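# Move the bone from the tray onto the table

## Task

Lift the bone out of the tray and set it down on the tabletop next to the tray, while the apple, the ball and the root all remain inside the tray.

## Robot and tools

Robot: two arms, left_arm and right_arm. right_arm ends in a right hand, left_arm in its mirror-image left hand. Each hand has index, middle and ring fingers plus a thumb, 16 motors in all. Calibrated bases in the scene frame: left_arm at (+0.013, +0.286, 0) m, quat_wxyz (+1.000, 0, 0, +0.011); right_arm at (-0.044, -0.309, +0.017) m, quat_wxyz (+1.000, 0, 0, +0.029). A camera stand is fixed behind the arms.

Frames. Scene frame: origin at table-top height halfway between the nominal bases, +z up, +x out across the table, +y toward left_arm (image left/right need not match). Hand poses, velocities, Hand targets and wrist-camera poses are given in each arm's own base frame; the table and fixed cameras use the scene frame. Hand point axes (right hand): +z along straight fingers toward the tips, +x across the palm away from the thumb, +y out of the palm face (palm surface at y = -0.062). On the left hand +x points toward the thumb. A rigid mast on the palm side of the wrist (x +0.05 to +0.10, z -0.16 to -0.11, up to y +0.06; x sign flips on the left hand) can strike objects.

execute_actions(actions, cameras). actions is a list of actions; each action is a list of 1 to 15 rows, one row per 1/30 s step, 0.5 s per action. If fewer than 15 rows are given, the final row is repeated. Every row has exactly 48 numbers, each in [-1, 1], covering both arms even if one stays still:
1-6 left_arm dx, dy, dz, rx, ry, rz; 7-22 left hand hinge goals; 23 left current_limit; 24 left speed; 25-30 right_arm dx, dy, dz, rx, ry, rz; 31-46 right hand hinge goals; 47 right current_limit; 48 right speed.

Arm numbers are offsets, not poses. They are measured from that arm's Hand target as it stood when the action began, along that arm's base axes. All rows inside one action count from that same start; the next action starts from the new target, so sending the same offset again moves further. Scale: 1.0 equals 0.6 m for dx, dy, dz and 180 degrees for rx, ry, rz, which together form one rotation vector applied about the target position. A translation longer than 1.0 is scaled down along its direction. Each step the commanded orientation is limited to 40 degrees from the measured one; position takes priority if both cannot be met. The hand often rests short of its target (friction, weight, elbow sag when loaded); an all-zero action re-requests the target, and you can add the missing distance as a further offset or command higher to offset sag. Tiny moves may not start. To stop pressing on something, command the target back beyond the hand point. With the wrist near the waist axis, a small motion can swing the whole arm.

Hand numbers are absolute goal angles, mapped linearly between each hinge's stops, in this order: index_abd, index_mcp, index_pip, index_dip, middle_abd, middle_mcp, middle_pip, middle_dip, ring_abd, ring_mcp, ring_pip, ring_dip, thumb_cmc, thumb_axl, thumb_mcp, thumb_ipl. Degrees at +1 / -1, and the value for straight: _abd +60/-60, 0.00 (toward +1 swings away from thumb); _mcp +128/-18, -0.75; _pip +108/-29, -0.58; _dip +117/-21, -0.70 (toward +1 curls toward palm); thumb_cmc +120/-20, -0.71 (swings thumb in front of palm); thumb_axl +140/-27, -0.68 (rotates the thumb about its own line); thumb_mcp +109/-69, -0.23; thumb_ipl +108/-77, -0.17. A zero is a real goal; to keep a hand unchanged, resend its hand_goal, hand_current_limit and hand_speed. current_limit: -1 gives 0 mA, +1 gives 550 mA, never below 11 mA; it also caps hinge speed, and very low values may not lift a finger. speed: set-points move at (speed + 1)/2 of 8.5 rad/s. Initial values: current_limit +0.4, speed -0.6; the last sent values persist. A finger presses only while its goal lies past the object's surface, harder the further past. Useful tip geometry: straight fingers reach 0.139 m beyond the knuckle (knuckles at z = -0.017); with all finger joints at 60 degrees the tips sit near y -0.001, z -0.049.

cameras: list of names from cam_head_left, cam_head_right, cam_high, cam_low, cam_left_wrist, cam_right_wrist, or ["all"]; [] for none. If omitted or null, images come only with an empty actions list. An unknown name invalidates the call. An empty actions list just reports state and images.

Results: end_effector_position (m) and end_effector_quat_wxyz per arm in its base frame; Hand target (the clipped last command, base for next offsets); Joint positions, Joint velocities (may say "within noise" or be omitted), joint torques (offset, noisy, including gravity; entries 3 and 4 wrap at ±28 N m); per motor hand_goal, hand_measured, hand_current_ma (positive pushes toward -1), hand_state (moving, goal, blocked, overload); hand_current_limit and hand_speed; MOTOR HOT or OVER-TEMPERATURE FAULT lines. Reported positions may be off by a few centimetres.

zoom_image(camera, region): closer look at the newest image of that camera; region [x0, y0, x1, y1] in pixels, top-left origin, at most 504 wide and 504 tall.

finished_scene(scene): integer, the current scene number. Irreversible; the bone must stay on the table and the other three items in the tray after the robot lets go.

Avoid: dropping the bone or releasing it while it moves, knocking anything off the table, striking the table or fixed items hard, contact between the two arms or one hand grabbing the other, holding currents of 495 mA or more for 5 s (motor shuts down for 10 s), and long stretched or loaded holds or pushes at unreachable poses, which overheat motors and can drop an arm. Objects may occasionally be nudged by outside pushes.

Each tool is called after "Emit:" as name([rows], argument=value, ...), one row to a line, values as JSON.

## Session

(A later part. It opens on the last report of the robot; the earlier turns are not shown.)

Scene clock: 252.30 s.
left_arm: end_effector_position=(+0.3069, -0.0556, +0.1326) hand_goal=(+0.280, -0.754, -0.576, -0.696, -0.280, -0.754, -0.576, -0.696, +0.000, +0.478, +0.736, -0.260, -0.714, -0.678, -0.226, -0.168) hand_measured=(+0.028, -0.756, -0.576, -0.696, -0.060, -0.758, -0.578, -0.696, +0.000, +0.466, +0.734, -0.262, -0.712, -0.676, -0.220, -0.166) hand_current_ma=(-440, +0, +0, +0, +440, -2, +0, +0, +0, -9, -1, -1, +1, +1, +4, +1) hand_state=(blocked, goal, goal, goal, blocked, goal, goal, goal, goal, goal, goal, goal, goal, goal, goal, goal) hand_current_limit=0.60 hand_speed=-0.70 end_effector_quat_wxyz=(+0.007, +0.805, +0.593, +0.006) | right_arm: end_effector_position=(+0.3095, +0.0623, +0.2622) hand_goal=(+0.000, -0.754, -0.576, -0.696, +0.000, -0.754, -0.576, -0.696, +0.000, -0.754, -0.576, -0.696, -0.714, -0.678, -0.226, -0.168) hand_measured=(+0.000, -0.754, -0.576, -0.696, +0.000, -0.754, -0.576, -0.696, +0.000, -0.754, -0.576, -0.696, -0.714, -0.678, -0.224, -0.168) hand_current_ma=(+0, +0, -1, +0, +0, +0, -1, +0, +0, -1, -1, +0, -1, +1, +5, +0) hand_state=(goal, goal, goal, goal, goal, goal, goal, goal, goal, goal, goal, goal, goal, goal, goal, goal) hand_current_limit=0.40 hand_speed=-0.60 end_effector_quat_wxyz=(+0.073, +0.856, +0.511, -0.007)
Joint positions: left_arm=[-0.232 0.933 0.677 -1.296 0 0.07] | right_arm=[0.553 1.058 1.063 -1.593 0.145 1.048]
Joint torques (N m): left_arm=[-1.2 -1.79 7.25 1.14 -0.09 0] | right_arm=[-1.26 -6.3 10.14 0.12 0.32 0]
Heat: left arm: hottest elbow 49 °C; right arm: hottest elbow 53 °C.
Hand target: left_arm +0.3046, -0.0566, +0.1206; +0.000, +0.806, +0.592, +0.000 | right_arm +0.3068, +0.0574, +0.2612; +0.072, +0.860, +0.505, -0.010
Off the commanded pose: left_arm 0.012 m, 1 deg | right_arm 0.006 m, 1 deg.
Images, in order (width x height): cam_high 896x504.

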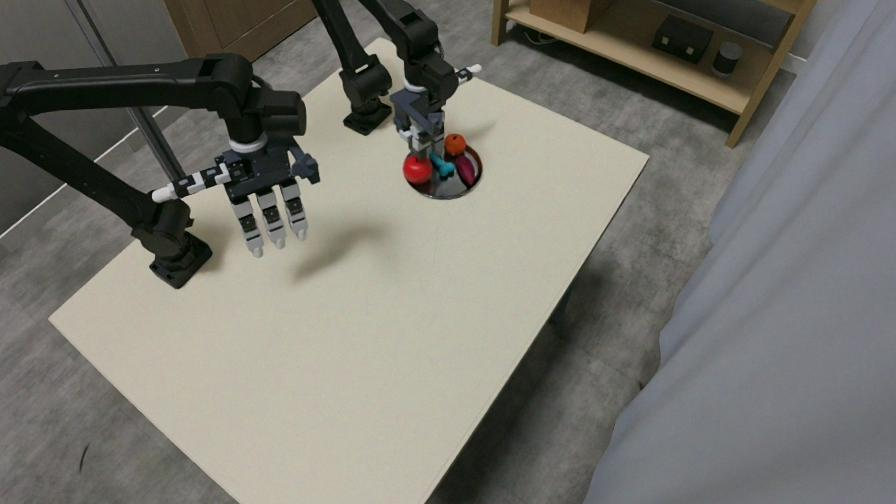

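Emit:
execute_actions([
  [[0,0,0.08,0,0,0,0.28,-0.754,-0.576,-0.696,-0.28,-0.754,-0.576,-0.696,0,0.479,0.737,-0.26,-0.714,-0.678,-0.226,-0.168,0.6,-0.7,0,0,0,0,0,0,0,-0.754,-0.576,-0.696,0,-0.754,-0.576,-0.696,0,-0.754,-0.576,-0.696,-0.714,-0.678,-0.226,-0.168,0.4,-0.6]],
], cameras=["cam_high"])

Emit:
zoom_image(camera="cam_high", region=[395, 110, 490, 205])

Scene clock: 254.37 s.
left_arm: end_effector_position=(+0.2888, -0.0514, +0.1402) hand_goal=(+0.280, -0.754, -0.576, -0.696, -0.280, -0.754, -0.576, -0.696, +0.000, +0.478, +0.736, -0.260, -0.714, -0.678, -0.226, -0.168) hand_measured=(+0.028, -0.744, -0.570, -0.694, -0.062, -0.754, -0.576, -0.696, +0.000, +0.466, +0.734, -0.262, -0.712, -0.676, -0.220, -0.166) hand_current_ma=(-440, +8, +2, +0, +440, +0, +0, +0, +0, -9, -1, -1, +0, +1, +4, +1) hand_state=(blocked, goal, goal, goal, blocked, goal, goal, goal, goal, goal, goal, goal, goal, goal, goal, goal) hand_current_limit=0.60 hand_speed=-0.70 end_effector_quat_wxyz=(-0.022, +0.805, +0.593, -0.019) | right_arm: end_effector_position=(+0.3095, +0.0623, +0.2622) hand_goal=(+0.000, -0.754, -0.576, -0.696, +0.000, -0.754, -0.576, -0.696, +0.000, -0.754, -0.576, -0.696, -0.714, -0.678, -0.226, -0.168) hand_measured=(+0.000, -0.754, -0.576, -0.696, +0.000, -0.754, -0.576, -0.696, +0.000, -0.754, -0.576, -0.696, -0.714, -0.678, -0.224, -0.168) hand_current_ma=(+0, +0, -1, +0, +0, +0, -1, +0, +0, -1, -1, +0, -1, +1, +5, +0) hand_state=(goal, goal, goal, goal, goal, goal, goal, goal, goal, goal, goal, goal, goal, goal, goal, goal) hand_current_limit=0.40 hand_speed=-0.60 end_effector_quat_wxyz=(+0.073, +0.856, +0.511, -0.007)
Joint positions: left_arm=[-0.232 0.924 0.71 -1.414 0 0.07] | right_arm=[0.553 1.058 1.063 -1.593 0.145 1.048]
Joint torques (N m): left_arm=[-1.26 -3.66 12.64 0.01 -0.07 -0.01] | right_arm=[-1.2 -6.36 10.15 0.1 0.31 0]
Heat: left arm: hottest elbow 49 °C; right arm: hottest elbow 53 °C.
Hand target: left_arm +0.3046, -0.0566, +0.1686; +0.000, +0.806, +0.592, +0.000 | right_arm +0.3068, +0.0574, +0.2612; +0.072, +0.860, +0.505, -0.010
Off the commanded pose: left_arm 0.033 m, 3 deg | right_arm 0.006 m, 1 deg.
Images, in order (width x height): cam_high 896x504.

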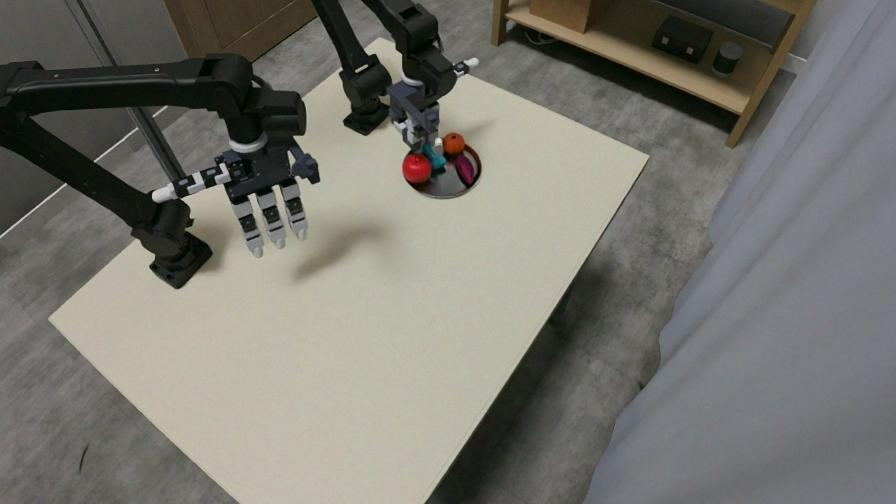

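Scaled by 5.305 from the camera's 896x504 image, which has a finer 1280x720 frame.

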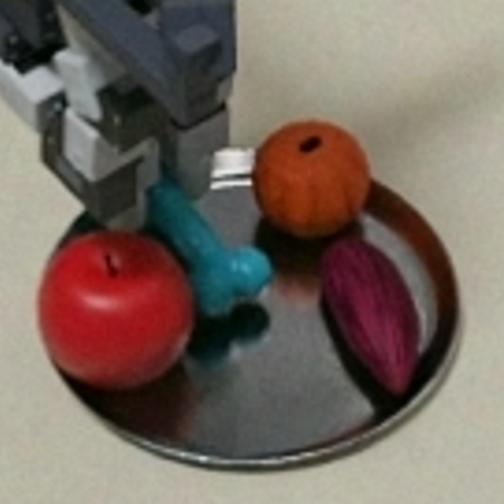

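Emit:
execute_actions([
  [[0.01,0,0.08,0,0,0,0.28,-0.754,-0.576,-0.696,-0.28,-0.754,-0.576,-0.696,0,0.479,0.737,-0.26,-0.714,-0.678,-0.226,-0.168,0.6,-0.7,0,0,0,0,0,0,0,-0.754,-0.576,-0.696,0,-0.754,-0.576,-0.696,0,-0.754,-0.576,-0.696,-0.714,-0.678,-0.226,-0.168,0.4,-0.6]],
], cameras=["cam_high"])

Emit:
zoom_image(camera="cam_high", region=[395, 110, 490, 205])

Scene clock: 257.30 s.
left_arm: end_effector_position=(+0.2984, -0.0536, +0.1925) hand_goal=(+0.280, -0.754, -0.576, -0.696, -0.280, -0.754, -0.576, -0.696, +0.000, +0.478, +0.736, -0.260, -0.714, -0.678, -0.226, -0.168) hand_measured=(+0.028, -0.746, -0.572, -0.694, -0.062, -0.756, -0.576, -0.696, +0.000, +0.466, +0.734, -0.262, -0.712, -0.676, -0.220, -0.166) hand_current_ma=(-440, +6, +2, +0, +440, +0, +0, +0, +0, -9, -1, -1, +0, +1, +4, +1) hand_state=(blocked, goal, goal, goal, blocked, goal, goal, goal, goal, goal, goal, goal, goal, goal, goal, goal) hand_current_limit=0.60 hand_speed=-0.70 end_effector_quat_wxyz=(-0.017, +0.805, +0.593, -0.014) | right_arm: end_effector_position=(+0.3095, +0.0623, +0.2622) hand_goal=(+0.000, -0.754, -0.576, -0.696, +0.000, -0.754, -0.576, -0.696, +0.000, -0.754, -0.576, -0.696, -0.714, -0.678, -0.226, -0.168) hand_measured=(+0.000, -0.754, -0.576, -0.696, +0.000, -0.754, -0.576, -0.696, +0.000, -0.754, -0.576, -0.696, -0.714, -0.678, -0.224, -0.168) hand_current_ma=(+0, +0, -1, +0, +0, +0, -1, +0, +0, -1, -1, +0, -1, +1, +5, +0) hand_state=(goal, goal, goal, goal, goal, goal, goal, goal, goal, goal, goal, goal, goal, goal, goal, goal) hand_current_limit=0.40 hand_speed=-0.60 end_effector_quat_wxyz=(+0.073, +0.856, +0.511, -0.007)
Joint positions: left_arm=[-0.232 0.921 0.843 -1.538 0 0.07] | right_arm=[0.553 1.058 1.063 -1.593 0.145 1.048]
Joint torques (N m): left_arm=[-0.67 -3.25 12.57 0.08 -0.11 0.05] | right_arm=[-1.2 -6.36 10.15 0.12 0.31 -0.01]
Heat: left arm: hottest elbow 51 °C; right arm: hottest elbow 53 °C.
Hand target: left_arm +0.3106, -0.0566, +0.2166; +0.000, +0.806, +0.592, +0.000 | right_arm +0.3068, +0.0574, +0.2612; +0.072, +0.860, +0.505, -0.010
Off the commanded pose: left_arm 0.027 m, 3 deg | right_arm 0.006 m, 1 deg.
Images, in order (width x height): cam_high 896x504.

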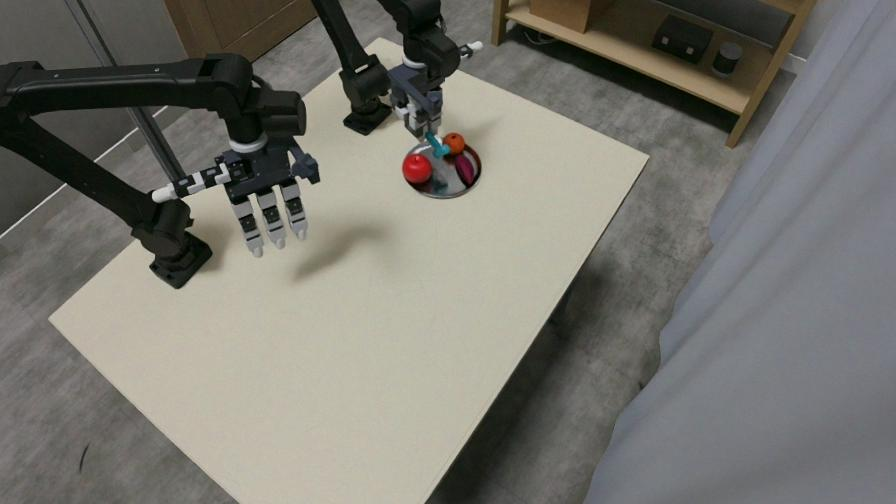

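Scaled by 5.305 from the camera's 896x504 image, which has a finer 1280x720 frame.

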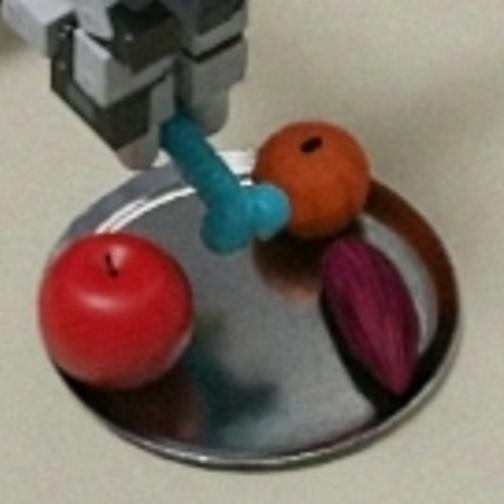

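Emit:
execute_actions([
  [[0.04,0,0.09,0,0,0,0.28,-0.754,-0.576,-0.696,-0.28,-0.754,-0.576,-0.696,0,0.479,0.737,-0.26,-0.714,-0.678,-0.226,-0.168,0.6,-0.7,0,0,0,0,0,0,0,-0.754,-0.576,-0.696,0,-0.754,-0.576,-0.696,0,-0.754,-0.576,-0.696,-0.714,-0.678,-0.226,-0.168,0.4,-0.6]],
], cameras=["cam_high","cam_low"])

Emit:
zoom_image(camera="cam_low", region=[285, 170, 405, 270])

Scene clock: 260.13 s.
left_arm: end_effector_position=(+0.3228, -0.0569, +0.2498) hand_goal=(+0.280, -0.754, -0.576, -0.696, -0.280, -0.754, -0.576, -0.696, +0.000, +0.478, +0.736, -0.260, -0.714, -0.678, -0.226, -0.168) hand_measured=(+0.028, -0.746, -0.572, -0.694, -0.062, -0.758, -0.578, -0.696, +0.000, +0.466, +0.734, -0.262, -0.712, -0.676, -0.220, -0.166) hand_current_ma=(-440, +4, +2, +0, +440, -1, +0, +0, +0, -9, -1, -1, +0, +1, +4, +1) hand_state=(blocked, goal, goal, goal, blocked, goal, goal, goal, goal, goal, goal, goal, goal, goal, goal, goal) hand_current_limit=0.60 hand_speed=-0.70 end_effector_quat_wxyz=(-0.013, +0.806, +0.592, -0.011) | right_arm: end_effector_position=(+0.3095, +0.0623, +0.2622) hand_goal=(+0.000, -0.754, -0.576, -0.696, +0.000, -0.754, -0.576, -0.696, +0.000, -0.754, -0.576, -0.696, -0.714, -0.678, -0.226, -0.168) hand_measured=(+0.000, -0.754, -0.576, -0.696, +0.000, -0.754, -0.576, -0.696, +0.000, -0.754, -0.576, -0.696, -0.714, -0.678, -0.224, -0.168) hand_current_ma=(+0, +0, -1, +0, +0, +0, -1, +0, +0, -1, -1, +0, -1, +1, +5, +0) hand_state=(goal, goal, goal, goal, goal, goal, goal, goal, goal, goal, goal, goal, goal, goal, goal, goal) hand_current_limit=0.40 hand_speed=-0.60 end_effector_quat_wxyz=(+0.073, +0.856, +0.511, -0.007)
Joint positions: left_arm=[-0.221 0.981 1.025 -1.649 0 0.083] | right_arm=[0.553 1.058 1.063 -1.593 0.145 1.048]
Joint torques (N m): left_arm=[-0.09 -3.31 12.62 -0.06 -0.11 0.11] | right_arm=[-1.2 -6.36 10.14 0.12 0.31 0]
Heat: left arm: hottest elbow 52 °C; right arm: hottest elbow 53 °C.
Hand target: left_arm +0.3345, -0.0567, +0.2705; +0.000, +0.806, +0.592, +0.000 | right_arm +0.3068, +0.0574, +0.2612; +0.072, +0.860, +0.505, -0.010
Off the commanded pose: left_arm 0.024 m, 2 deg | right_arm 0.006 m, 1 deg.
Images, in order (width x height): cam_high 896x504, cam_low 896x504.

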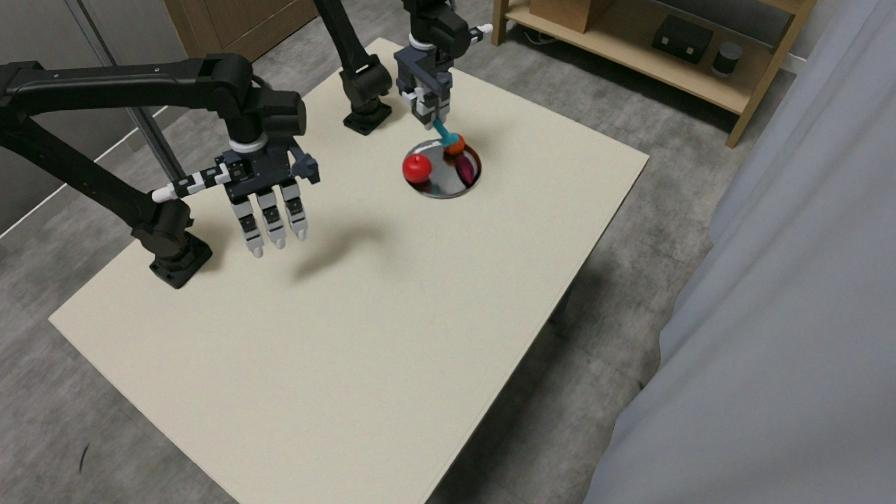

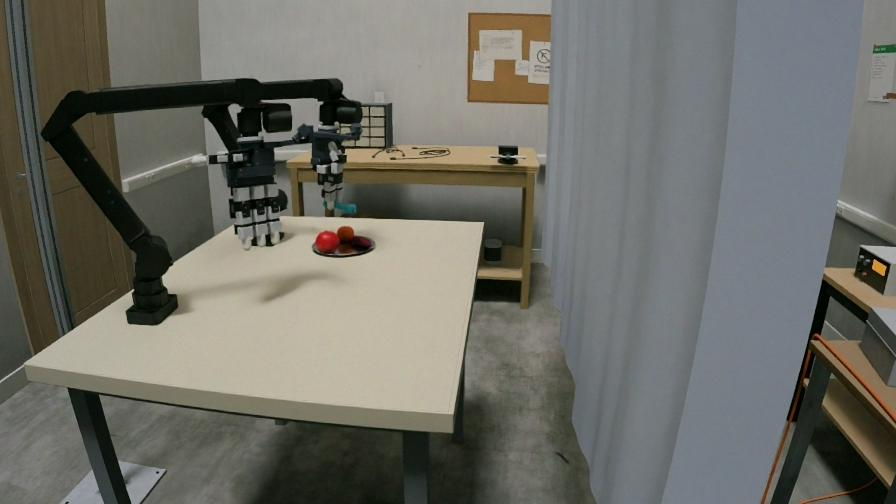

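Scaled by 4.200 from the camera's 896x504 image, which has a finer 1280x720 frame.

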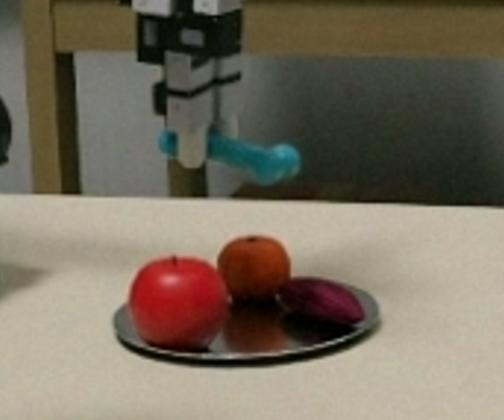

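Emit:
execute_actions([
  [[0,-0.1,0,0,0,0,0.28,-0.754,-0.576,-0.696,-0.28,-0.754,-0.576,-0.696,0,0.479,0.737,-0.26,-0.714,-0.678,-0.226,-0.168,0.6,-0.7,0,0,0,0,0,0,0,-0.754,-0.576,-0.696,0,-0.754,-0.576,-0.696,0,-0.754,-0.576,-0.696,-0.714,-0.678,-0.226,-0.168,0.4,-0.6]],
  [[0,-0.1,0,0,0,0,0.28,-0.754,-0.576,-0.696,-0.28,-0.754,-0.576,-0.696,0,0.479,0.737,-0.26,-0.714,-0.678,-0.226,-0.168,0.6,-0.7,0,0,0,0,0,0,0,-0.754,-0.576,-0.696,0,-0.754,-0.576,-0.696,0,-0.754,-0.576,-0.696,-0.714,-0.678,-0.226,-0.168,0.4,-0.6]],
  [[0,-0.1,0,0,0,0,0.28,-0.754,-0.576,-0.696,-0.28,-0.754,-0.576,-0.696,0,0.479,0.737,-0.26,-0.714,-0.678,-0.226,-0.168,0.6,-0.7,0,0,0,0,0,0,0,-0.754,-0.576,-0.696,0,-0.754,-0.576,-0.696,0,-0.754,-0.576,-0.696,-0.714,-0.678,-0.226,-0.168,0.4,-0.6]],
], cameras=["cam_high","cam_low"])

Scene clock: 264.10 s.
left_arm: end_effector_position=(+0.3208, -0.2257, +0.2488) hand_goal=(+0.280, -0.754, -0.576, -0.696, -0.280, -0.754, -0.576, -0.696, +0.000, +0.478, +0.736, -0.260, -0.714, -0.678, -0.226, -0.168) hand_measured=(+0.028, -0.748, -0.574, -0.694, -0.064, -0.758, -0.578, -0.696, +0.000, +0.466, +0.734, -0.262, -0.712, -0.676, -0.220, -0.166) hand_current_ma=(-440, +3, +1, +0, +440, -1, +0, +0, +0, -9, -1, -1, +0, +1, +4, +1) hand_state=(blocked, goal, goal, goal, blocked, goal, goal, goal, goal, goal, goal, goal, goal, goal, goal, goal) hand_current_limit=0.60 hand_speed=-0.70 end_effector_quat_wxyz=(-0.023, +0.808, +0.588, -0.007) | right_arm: end_effector_position=(+0.3095, +0.0623, +0.2622) hand_goal=(+0.000, -0.754, -0.576, -0.696, +0.000, -0.754, -0.576, -0.696, +0.000, -0.754, -0.576, -0.696, -0.714, -0.678, -0.226, -0.168) hand_measured=(+0.000, -0.754, -0.576, -0.696, +0.000, -0.754, -0.576, -0.696, +0.000, -0.754, -0.576, -0.696, -0.714, -0.678, -0.224, -0.168) hand_current_ma=(+0, +0, -1, +0, +0, +0, -1, +0, +0, -1, -1, +0, -1, +1, +5, +0) hand_state=(goal, goal, goal, goal, goal, goal, goal, goal, goal, goal, goal, goal, goal, goal, goal, goal) hand_current_limit=0.40 hand_speed=-0.60 end_effector_quat_wxyz=(+0.073, +0.856, +0.511, -0.007)
Joint positions: left_arm=[-0.755 1.209 1.185 -1.595 0.004 -0.442] | right_arm=[0.553 1.058 1.063 -1.593 0.145 1.048]
Joint torques (N m): left_arm=[-0.79 -6.83 13 0.43 -0.28 -0.05] | right_arm=[-1.2 -6.36 10.14 0.12 0.32 -0.01]
Heat: left arm: hottest elbow 53 °C; right arm: hottest elbow 53 °C.
Hand target: left_arm +0.3345, -0.2367, +0.2706; +0.000, +0.806, +0.592, +0.000 | right_arm +0.3068, +0.0574, +0.2612; +0.072, +0.860, +0.505, -0.010
Off the commanded pose: left_arm 0.028 m, 3 deg | right_arm 0.006 m, 1 deg.
Images, in order (width x height): cam_high 896x504, cam_low 896x504.

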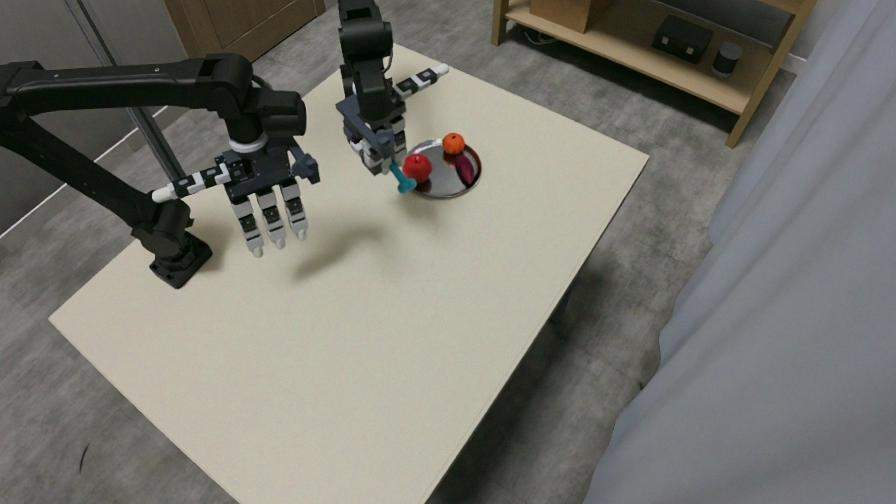

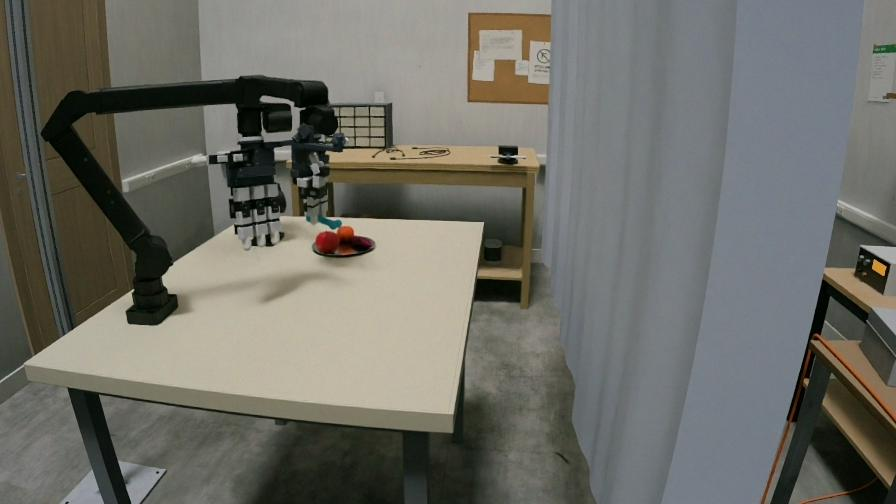

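Emit:
execute_actions([
  [[0,-0.02,-0.1,0,0,0,0.28,-0.754,-0.576,-0.696,-0.28,-0.754,-0.576,-0.696,0,0.479,0.737,-0.26,-0.714,-0.678,-0.226,-0.168,0.6,-0.7,0,0,0,0,0,0,0,-0.754,-0.576,-0.696,0,-0.754,-0.576,-0.696,0,-0.754,-0.576,-0.696,-0.714,-0.678,-0.226,-0.168,0.4,-0.6]],
  [[0,0,-0.06,0,0,0,0.28,-0.754,-0.576,-0.696,-0.28,-0.754,-0.576,-0.696,0,0.479,0.737,-0.26,-0.714,-0.678,-0.226,-0.168,0.6,-0.7,0,0,0,0,0,0,0,-0.754,-0.576,-0.696,0,-0.754,-0.576,-0.696,0,-0.754,-0.576,-0.696,-0.714,-0.678,-0.226,-0.168,0.4,-0.6]],
], cameras=["cam_high","cam_low"])

Emit:
zoom_image(camera="cam_low", region=[285, 170, 405, 270])

Emit:
zoom_image(camera="cam_high", region=[340, 110, 490, 235])

Scene clock: 268.40 s.
left_arm: end_effector_position=(+0.3360, -0.2466, +0.1826) hand_goal=(+0.280, -0.754, -0.576, -0.696, -0.280, -0.754, -0.576, -0.696, +0.000, +0.478, +0.736, -0.260, -0.714, -0.678, -0.226, -0.168) hand_measured=(+0.028, -0.748, -0.574, -0.694, -0.064, -0.758, -0.578, -0.696, +0.000, +0.466, +0.734, -0.262, -0.714, -0.676, -0.220, -0.166) hand_current_ma=(-440, +3, +1, +0, +440, -2, +0, +0, +0, -9, -1, -1, +0, +1, +4, +1) hand_state=(blocked, goal, goal, goal, blocked, goal, goal, goal, goal, goal, goal, goal, goal, goal, goal, goal) hand_current_limit=0.60 hand_speed=-0.70 end_effector_quat_wxyz=(+0.006, +0.806, +0.592, -0.001) | right_arm: end_effector_position=(+0.3095, +0.0623, +0.2622) hand_goal=(+0.000, -0.754, -0.576, -0.696, +0.000, -0.754, -0.576, -0.696, +0.000, -0.754, -0.576, -0.696, -0.714, -0.678, -0.226, -0.168) hand_measured=(+0.000, -0.754, -0.576, -0.696, +0.000, -0.754, -0.576, -0.696, +0.000, -0.754, -0.576, -0.696, -0.714, -0.678, -0.224, -0.168) hand_current_ma=(+0, +0, -1, +0, +0, +0, -1, +0, +0, -1, -1, +0, -1, +1, +5, +0) hand_state=(goal, goal, goal, goal, goal, goal, goal, goal, goal, goal, goal, goal, goal, goal, goal, goal) hand_current_limit=0.40 hand_speed=-0.60 end_effector_quat_wxyz=(+0.073, +0.856, +0.511, -0.007)
Joint positions: left_arm=[-0.772 1.262 1.045 -1.343 0.003 -0.469] | right_arm=[0.553 1.058 1.063 -1.593 0.145 1.048]
Joint torques (N m): left_arm=[-1.67 -7.47 7.99 0.81 -0.29 -0.06] | right_arm=[-1.2 -6.36 10.15 0.12 0.31 -0.01]
Heat: left arm: hottest elbow 53 °C; right arm: hottest elbow 53 °C.
Hand target: left_arm +0.3346, -0.2487, +0.1746; +0.000, +0.806, +0.592, +0.000 | right_arm +0.3068, +0.0574, +0.2612; +0.072, +0.860, +0.505, -0.010
Off the commanded pose: left_arm 0.008 m, 1 deg | right_arm 0.006 m, 1 deg.
Images, in order (width x height): cam_high 896x504, cam_low 896x504.

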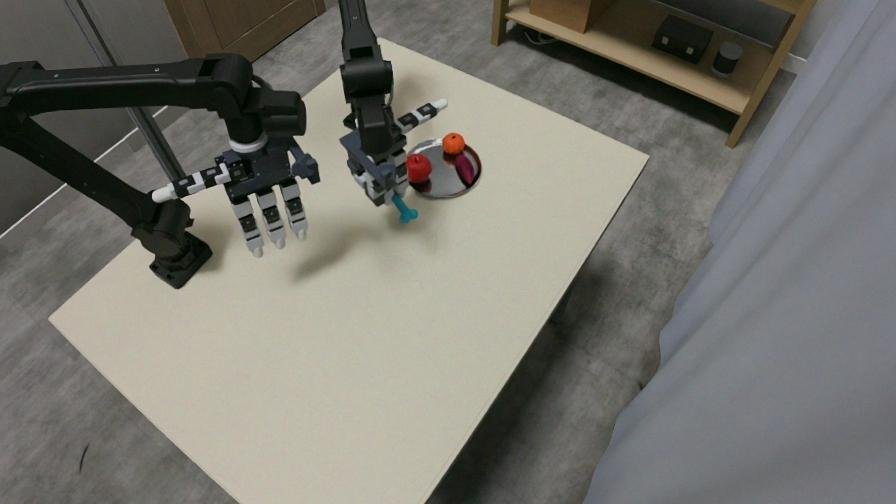

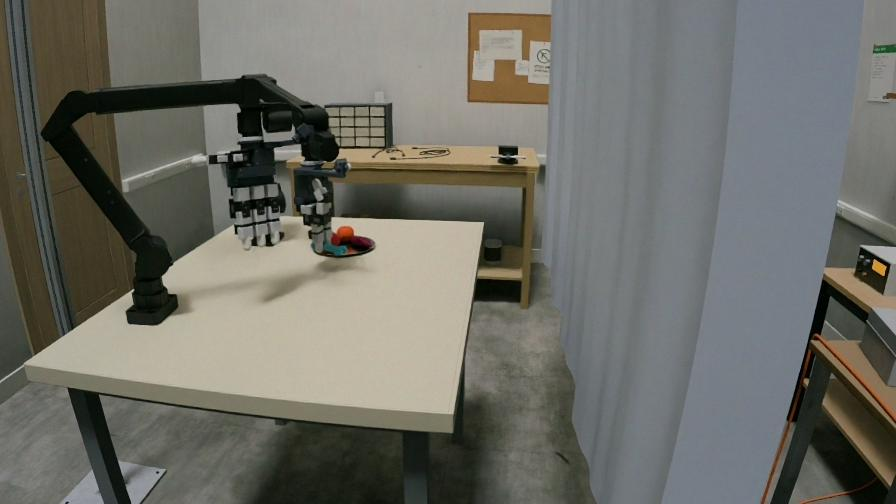

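Scaled by 4.200 from the camera's 896x504 image, which has a finer 1280x720 frame.

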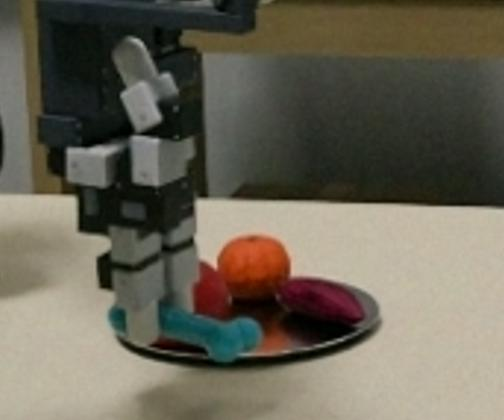

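Scaled by 3.360 from the camera's 896x504 image, which has a finer 1280x720 frame.

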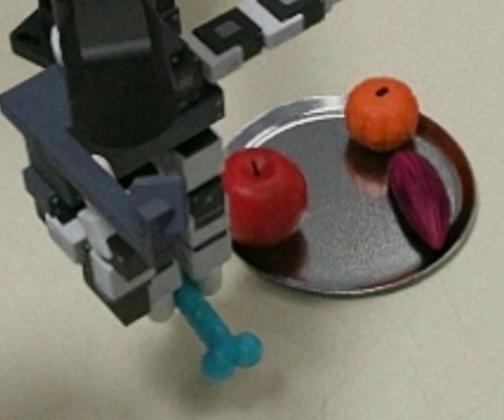

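Emit:
execute_actions([
  [[0,0,-0.06,0,0,0,0.28,-0.754,-0.576,-0.696,-0.28,-0.754,-0.576,-0.696,0,0.479,0.737,-0.26,-0.714,-0.678,-0.226,-0.168,0.6,-0.7,0,0,0,0,0,0,0,-0.754,-0.576,-0.696,0,-0.754,-0.576,-0.696,0,-0.754,-0.576,-0.696,-0.714,-0.678,-0.226,-0.168,0.4,-0.6]],
], cameras=["cam_high","cam_low"])

Emit:
zoom_image(camera="cam_low", region=[285, 190, 385, 280])

Scene clock: 270.43 s.
left_arm: end_effector_position=(+0.3363, -0.2468, +0.1457) hand_goal=(+0.280, -0.754, -0.576, -0.696, -0.280, -0.754, -0.576, -0.696, +0.000, +0.478, +0.736, -0.260, -0.714, -0.678, -0.226, -0.168) hand_measured=(+0.028, -0.748, -0.574, -0.694, -0.064, -0.758, -0.578, -0.696, +0.000, +0.466, +0.734, -0.262, -0.714, -0.676, -0.220, -0.166) hand_current_ma=(-440, +3, +1, +0, +440, -2, +0, +0, +0, -9, -1, -1, +0, +1, +4, +1) hand_state=(blocked, goal, goal, goal, blocked, goal, goal, goal, goal, goal, goal, goal, goal, goal, goal, goal) hand_current_limit=0.60 hand_speed=-0.70 end_effector_quat_wxyz=(+0.005, +0.806, +0.592, -0.001) | right_arm: end_effector_position=(+0.3095, +0.0623, +0.2622) hand_goal=(+0.000, -0.754, -0.576, -0.696, +0.000, -0.754, -0.576, -0.696, +0.000, -0.754, -0.576, -0.696, -0.714, -0.678, -0.226, -0.168) hand_measured=(+0.000, -0.754, -0.576, -0.696, +0.000, -0.754, -0.576, -0.696, +0.000, -0.754, -0.576, -0.696, -0.714, -0.678, -0.224, -0.168) hand_current_ma=(+0, +0, -1, +0, +0, +0, -1, +0, +0, -1, -1, +0, -1, +1, +5, +0) hand_state=(goal, goal, goal, goal, goal, goal, goal, goal, goal, goal, goal, goal, goal, goal, goal, goal) hand_current_limit=0.40 hand_speed=-0.60 end_effector_quat_wxyz=(+0.073, +0.856, +0.511, -0.007)
Joint positions: left_arm=[-0.772 1.292 0.971 -1.241 0.003 -0.469] | right_arm=[0.553 1.058 1.063 -1.593 0.145 1.048]
Joint torques (N m): left_arm=[-1.61 -7.82 7.77 0.92 -0.27 -0.07] | right_arm=[-1.2 -6.36 10.15 0.1 0.31 0]
Heat: left arm: hottest elbow 53 °C; right arm: hottest elbow 53 °C.
Hand target: left_arm +0.3345, -0.2487, +0.1386; +0.000, +0.806, +0.592, +0.000 | right_arm +0.3068, +0.0574, +0.2612; +0.072, +0.860, +0.505, -0.010
Off the commanded pose: left_arm 0.008 m, 1 deg | right_arm 0.006 m, 1 deg.
Images, in order (width x height): cam_high 896x504, cam_low 896x504.

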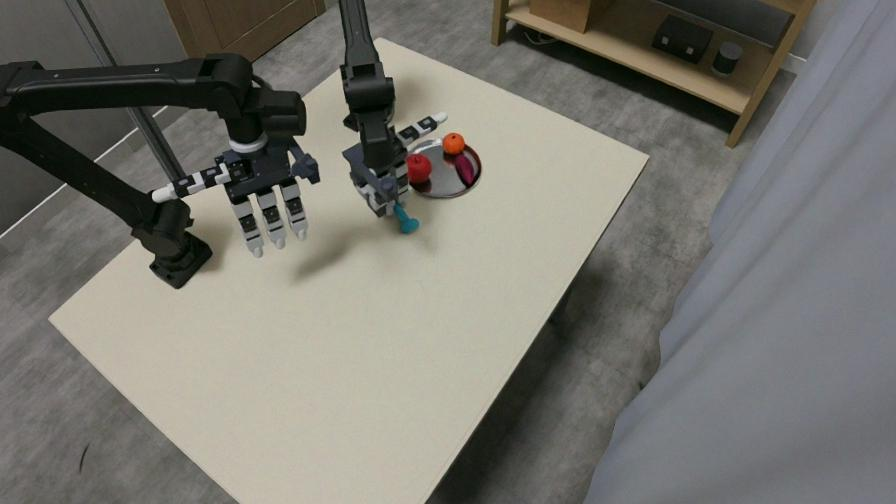

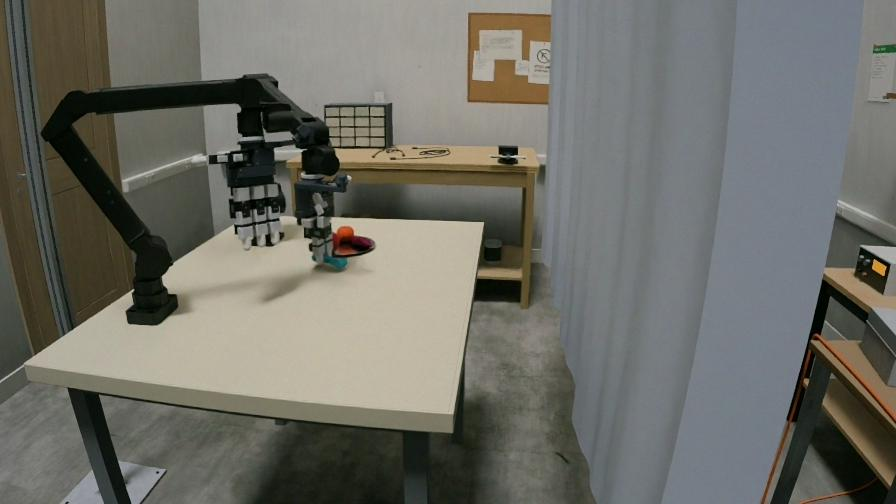

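Scaled by 5.040 from the camera's 896x504 image, which has a finer 1280x720 frame.

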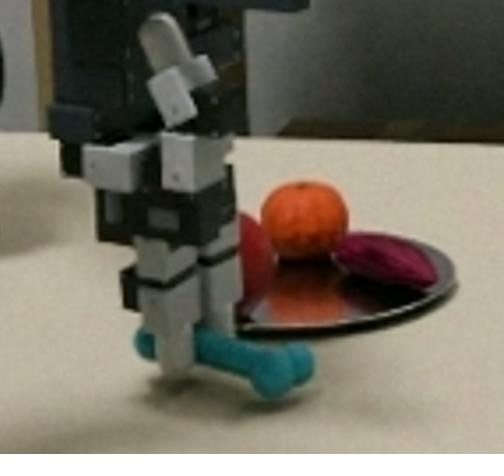

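Emit:
execute_actions([
  [[0,0,-0.024,0,0,0,0.28,-0.754,-0.576,-0.696,-0.28,-0.754,-0.576,-0.696,0,0.479,0.737,-0.26,-0.714,-0.678,-0.226,-0.168,0.6,-0.7,0,0,0,0,0,0,0,-0.754,-0.576,-0.696,0,-0.754,-0.576,-0.696,0,-0.754,-0.576,-0.696,-0.714,-0.678,-0.226,-0.168,0.4,-0.6]],
], cameras=["cam_low"])

Emit:
zoom_image(camera="cam_low", region=[285, 190, 385, 280])

Scene clock: 273.27 s.
left_arm: end_effector_position=(+0.3370, -0.2475, +0.1347) hand_goal=(+0.280, -0.754, -0.576, -0.696, -0.280, -0.754, -0.576, -0.696, +0.000, +0.478, +0.736, -0.260, -0.714, -0.678, -0.226, -0.168) hand_measured=(+0.028, -0.748, -0.574, -0.694, -0.064, -0.758, -0.578, -0.696, +0.000, +0.466, +0.734, -0.262, -0.714, -0.676, -0.220, -0.166) hand_current_ma=(-440, +3, +1, +0, +440, -2, +0, +0, +0, -9, -1, -1, +0, +1, +4, +1) hand_state=(blocked, goal, goal, goal, blocked, goal, goal, goal, goal, goal, goal, goal, goal, goal, goal, goal) hand_current_limit=0.60 hand_speed=-0.70 end_effector_quat_wxyz=(+0.008, +0.806, +0.592, +0.000) | right_arm: end_effector_position=(+0.3095, +0.0623, +0.2622) hand_goal=(+0.000, -0.754, -0.576, -0.696, +0.000, -0.754, -0.576, -0.696, +0.000, -0.754, -0.576, -0.696, -0.714, -0.678, -0.226, -0.168) hand_measured=(+0.000, -0.754, -0.576, -0.696, +0.000, -0.754, -0.576, -0.696, +0.000, -0.754, -0.576, -0.696, -0.714, -0.678, -0.224, -0.168) hand_current_ma=(+0, +0, -1, +0, +0, +0, -1, +0, +0, -1, -1, +0, -1, +1, +5, +0) hand_state=(goal, goal, goal, goal, goal, goal, goal, goal, goal, goal, goal, goal, goal, goal, goal, goal) hand_current_limit=0.40 hand_speed=-0.60 end_effector_quat_wxyz=(+0.073, +0.856, +0.511, -0.007)
Joint positions: left_arm=[-0.772 1.301 0.948 -1.202 0.003 -0.469] | right_arm=[0.553 1.058 1.063 -1.593 0.145 1.048]
Joint torques (N m): left_arm=[-1.44 -7.47 7.45 0.96 -0.27 -0.06] | right_arm=[-1.2 -6.36 10.14 0.12 0.31 -0.01]
Heat: left arm: hottest elbow 53 °C; right arm: hottest elbow 53 °C.
Hand target: left_arm +0.3345, -0.2487, +0.1243; +0.000, +0.806, +0.592, +0.000 | right_arm +0.3068, +0.0574, +0.2612; +0.072, +0.860, +0.505, -0.010
Off the commanded pose: left_arm 0.011 m, 1 deg | right_arm 0.006 m, 1 deg.
Images, in order (width x height): cam_low 896x504.

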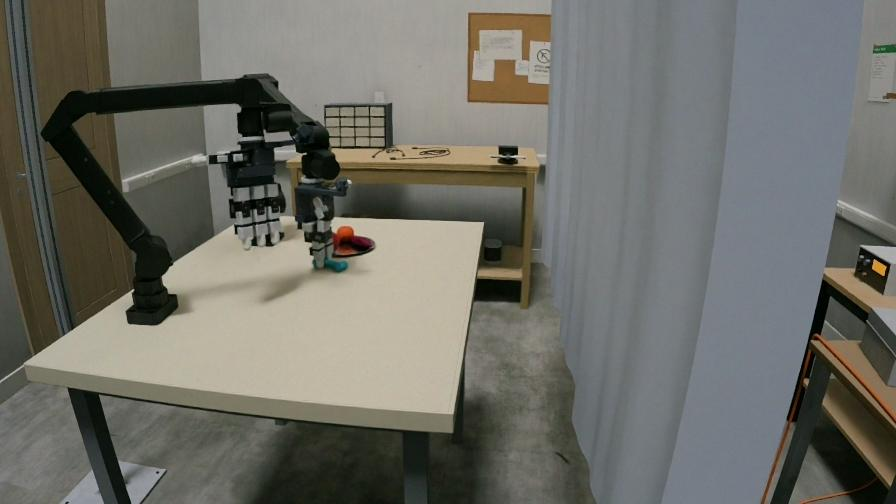

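Scaled by 5.040 from the camera's 896x504 image, which has a finer 1280x720 frame.

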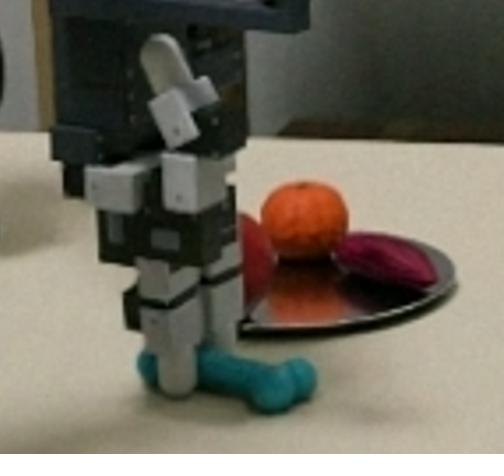

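Emit:
execute_actions([
  [[0,0,-0.006,0,0,0,0.28,-0.754,-0.576,-0.696,-0.28,-0.754,-0.576,-0.696,0,0.479,0.737,-0.26,-0.714,-0.678,-0.226,-0.168,0.6,-0.7,0,0,0,0,0,0,0,-0.754,-0.576,-0.696,0,-0.754,-0.576,-0.696,0,-0.754,-0.576,-0.696,-0.714,-0.678,-0.226,-0.168,0.4,-0.6]],
  [[0,0,0,0,0,0,-0.07,-0.754,-0.576,-0.696,0.06,-0.754,-0.576,-0.696,0,0.479,0.737,-0.26,-0.714,-0.678,-0.226,-0.168,0.5,-0.92,0,0,0,0,0,0,0,-0.754,-0.576,-0.696,0,-0.754,-0.576,-0.696,0,-0.754,-0.576,-0.696,-0.714,-0.678,-0.226,-0.168,0.4,-0.6]],
  [[0,0,0,0,0,0,-0.08,-0.754,-0.576,-0.696,0.08,-0.754,-0.576,-0.696,0,0.479,0.737,-0.26,-0.714,-0.678,-0.226,-0.168,0.5,-0.8,0,0,0,0,0,0,0,-0.754,-0.576,-0.696,0,-0.754,-0.576,-0.696,0,-0.754,-0.576,-0.696,-0.714,-0.678,-0.226,-0.168,0.4,-0.6]],
], cameras=["cam_low"])

Emit:
zoom_image(camera="cam_low", region=[285, 190, 385, 280])

Scene clock: 277.17 s.
left_arm: end_effector_position=(+0.3384, -0.2496, +0.1347) hand_goal=(-0.080, -0.754, -0.576, -0.696, +0.080, -0.754, -0.576, -0.696, +0.000, +0.478, +0.736, -0.260, -0.714, -0.678, -0.226, -0.168) hand_measured=(-0.042, -0.756, -0.576, -0.696, +0.076, -0.756, -0.578, -0.696, +0.000, +0.466, +0.734, -0.262, -0.714, -0.676, -0.220, -0.166) hand_current_ma=(+41, +0, +0, +0, -1, +0, -1, +0, +0, -9, -1, -1, +0, +1, +4, +1) hand_state=(blocked, goal, goal, goal, goal, goal, goal, goal, goal, goal, goal, goal, goal, goal, goal, goal) hand_current_limit=0.50 hand_speed=-0.80 end_effector_quat_wxyz=(+0.013, +0.806, +0.592, +0.001) | right_arm: end_effector_position=(+0.3095, +0.0623, +0.2622) hand_goal=(+0.000, -0.754, -0.576, -0.696, +0.000, -0.754, -0.576, -0.696, +0.000, -0.754, -0.576, -0.696, -0.714, -0.678, -0.226, -0.168) hand_measured=(+0.000, -0.754, -0.576, -0.696, +0.000, -0.754, -0.576, -0.696, +0.000, -0.754, -0.576, -0.696, -0.714, -0.678, -0.224, -0.168) hand_current_ma=(+0, +0, -1, +0, +0, +0, -1, +0, +0, -1, -1, +0, -1, +1, +5, +0) hand_state=(goal, goal, goal, goal, goal, goal, goal, goal, goal, goal, goal, goal, goal, goal, goal, goal) hand_current_limit=0.40 hand_speed=-0.60 end_effector_quat_wxyz=(+0.073, +0.856, +0.511, -0.007)
Joint positions: left_arm=[-0.773 1.301 0.946 -1.189 0.002 -0.47] | right_arm=[0.553 1.058 1.063 -1.593 0.145 1.048]
Joint torques (N m): left_arm=[-1.32 -7.12 7.13 0.85 -0.26 -0.06] | right_arm=[-1.26 -6.3 10.13 0.12 0.31 -0.01]
Heat: left arm: hottest elbow 52 °C; right arm: hottest elbow 53 °C.
Hand target: left_arm +0.3346, -0.2486, +0.1207; +0.000, +0.806, +0.592, +0.000 | right_arm +0.3068, +0.0574, +0.2612; +0.072, +0.860, +0.505, -0.010
Off the commanded pose: left_arm 0.015 m, 2 deg | right_arm 0.006 m, 1 deg.
Images, in order (width x height): cam_low 896x504.

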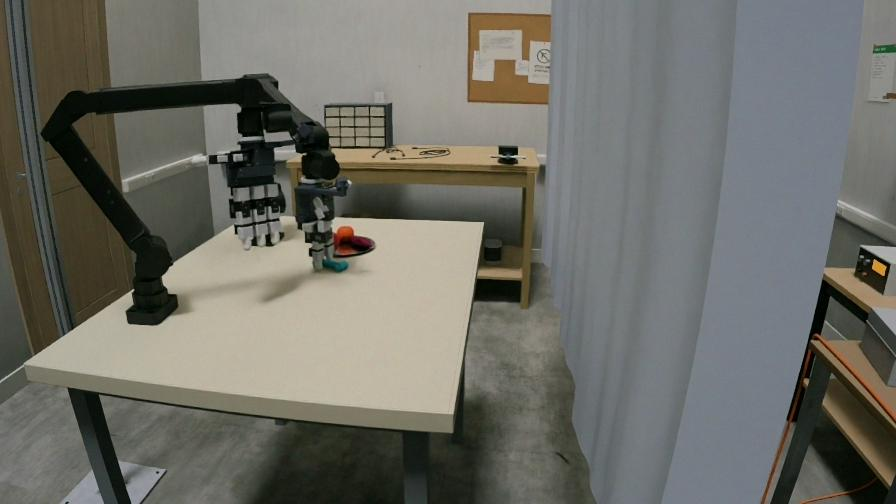

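Scaled by 5.040 from the camera's 896x504 image, which has a finer 1280x720 frame.

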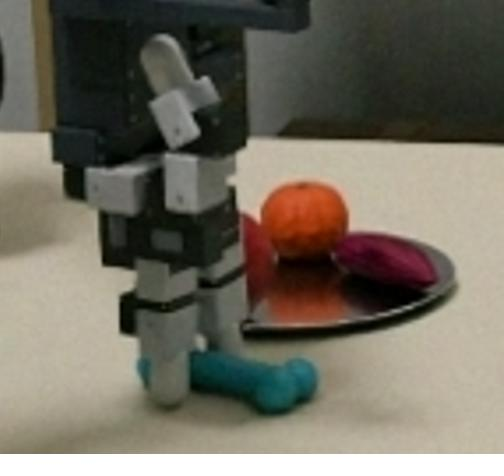

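Emit:
execute_actions([
  [[0.03,-0.008,0.04,0,0,0,-0.08,-0.754,-0.576,-0.696,0.08,-0.754,-0.576,-0.696,0,0.479,0.737,-0.26,-0.714,-0.678,-0.226,-0.168,0.5,-0.8,0,0,0,0,0,0,0,-0.754,-0.576,-0.696,0,-0.754,-0.576,-0.696,0,-0.754,-0.576,-0.696,-0.714,-0.678,-0.226,-0.168,0.4,-0.6],[0.035,-0.01,0.07,0,0,0,-0.08,-0.754,-0.576,-0.696,0.08,-0.754,-0.576,-0.696,0,0.479,0.737,-0.26,-0.714,-0.678,-0.226,-0.168,0.5,-0.8,0,0,0,0,0,0,0,-0.754,-0.576,-0.696,0,-0.754,-0.576,-0.696,0,-0.754,-0.576,-0.696,-0.714,-0.678,-0.226,-0.168,0.4,-0.6],[0.035,-0.01,0.2,0,0,0,-0.08,-0.754,-0.576,-0.696,0.08,-0.754,-0.576,-0.696,0,0.479,0.737,-0.26,-0.714,-0.678,-0.226,-0.168,0.5,-0.8,0,0,0,0,0,0,0,-0.754,-0.576,-0.696,0,-0.754,-0.576,-0.696,0,-0.754,-0.576,-0.696,-0.714,-0.678,-0.226,-0.168,0.4,-0.6]],
], cameras=["cam_low","cam_high"])

Emit:
zoom_image(camera="cam_low", region=[285, 190, 385, 280])

Scene clock: 281.03 s.
left_arm: end_effector_position=(+0.3434, -0.2478, +0.2275) hand_goal=(-0.080, -0.754, -0.576, -0.696, +0.080, -0.754, -0.576, -0.696, +0.000, +0.478, +0.736, -0.260, -0.714, -0.678, -0.226, -0.168) hand_measured=(-0.076, -0.752, -0.576, -0.696, +0.078, -0.752, -0.576, -0.696, +0.000, +0.466, +0.734, -0.262, -0.714, -0.676, -0.220, -0.166) hand_current_ma=(+1, +0, +0, +0, +0, +1, +0, +0, +0, -9, -1, -1, +0, +1, +4, +1) hand_state=(goal, goal, goal, goal, goal, goal, goal, goal, goal, goal, goal, goal, goal, goal, goal, goal) hand_current_limit=0.50 hand_speed=-0.80 end_effector_quat_wxyz=(-0.009, +0.806, +0.592, +0.000) | right_arm: end_effector_position=(+0.3095, +0.0623, +0.2622) hand_goal=(+0.000, -0.754, -0.576, -0.696, +0.000, -0.754, -0.576, -0.696, +0.000, -0.754, -0.576, -0.696, -0.714, -0.678, -0.226, -0.168) hand_measured=(+0.000, -0.754, -0.576, -0.696, +0.000, -0.754, -0.576, -0.696, +0.000, -0.754, -0.576, -0.696, -0.714, -0.678, -0.224, -0.168) hand_current_ma=(+0, +0, -1, +0, +0, +0, -1, +0, +0, -1, -1, +0, -1, +1, +5, +0) hand_state=(goal, goal, goal, goal, goal, goal, goal, goal, goal, goal, goal, goal, goal, goal, goal, goal) hand_current_limit=0.40 hand_speed=-0.60 end_effector_quat_wxyz=(+0.073, +0.856, +0.511, -0.007)
Joint positions: left_arm=[-0.762 1.279 1.183 -1.493 -0.003 -0.459] | right_arm=[0.553 1.058 1.063 -1.593 0.145 1.048]
Joint torques (N m): left_arm=[0.03 -7.53 12.19 0.09 -0.07 0.1] | right_arm=[-1.2 -6.36 10.15 0.12 0.31 -0.01]
Heat: left arm: hottest elbow 53 °C; right arm: hottest elbow 53 °C.
Hand target: left_arm +0.3556, -0.2546, +0.2406; +0.000, +0.806, +0.592, +0.000 | right_arm +0.3068, +0.0574, +0.2612; +0.072, +0.860, +0.505, -0.010
Off the commanded pose: left_arm 0.019 m, 1 deg | right_arm 0.006 m, 1 deg.
Images, in order (width x height): cam_high 896x504, cam_low 896x504.

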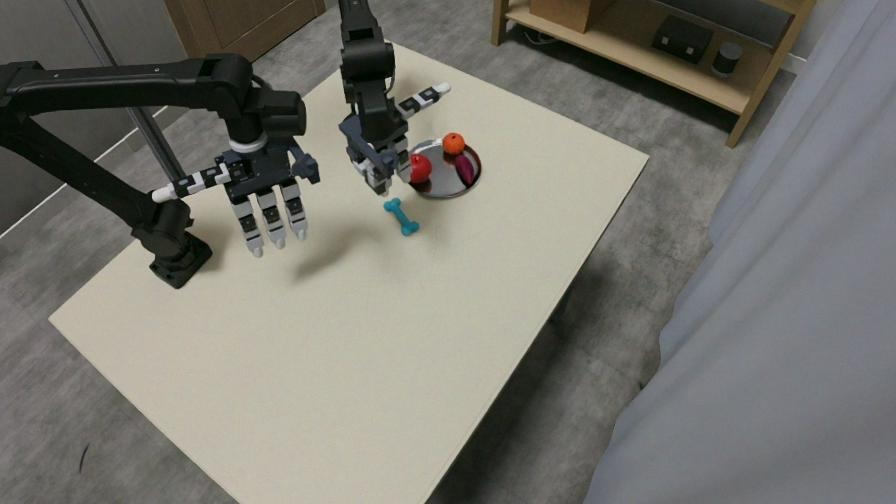

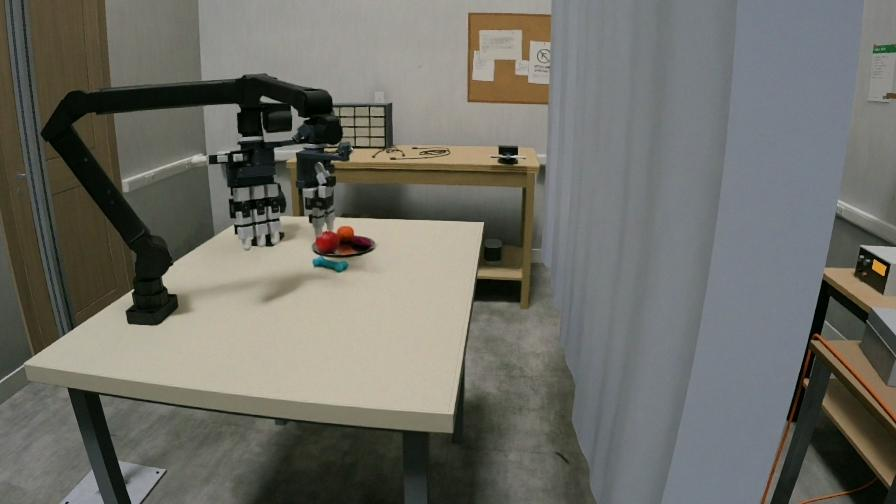

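Scaled by 5.040 from the camera's 896x504 image, which has a finer 1280x720 frame.

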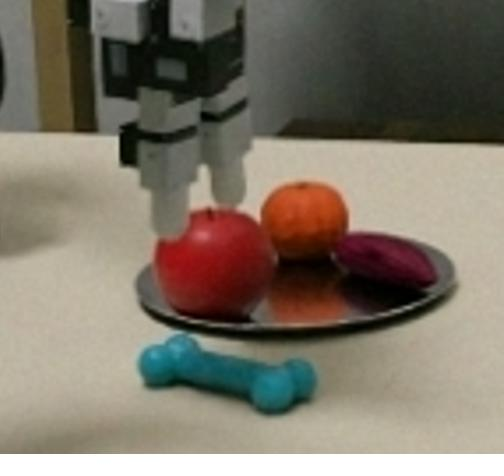

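Emit:
finished_scene(scene=1)

The scene is finished: the task was done.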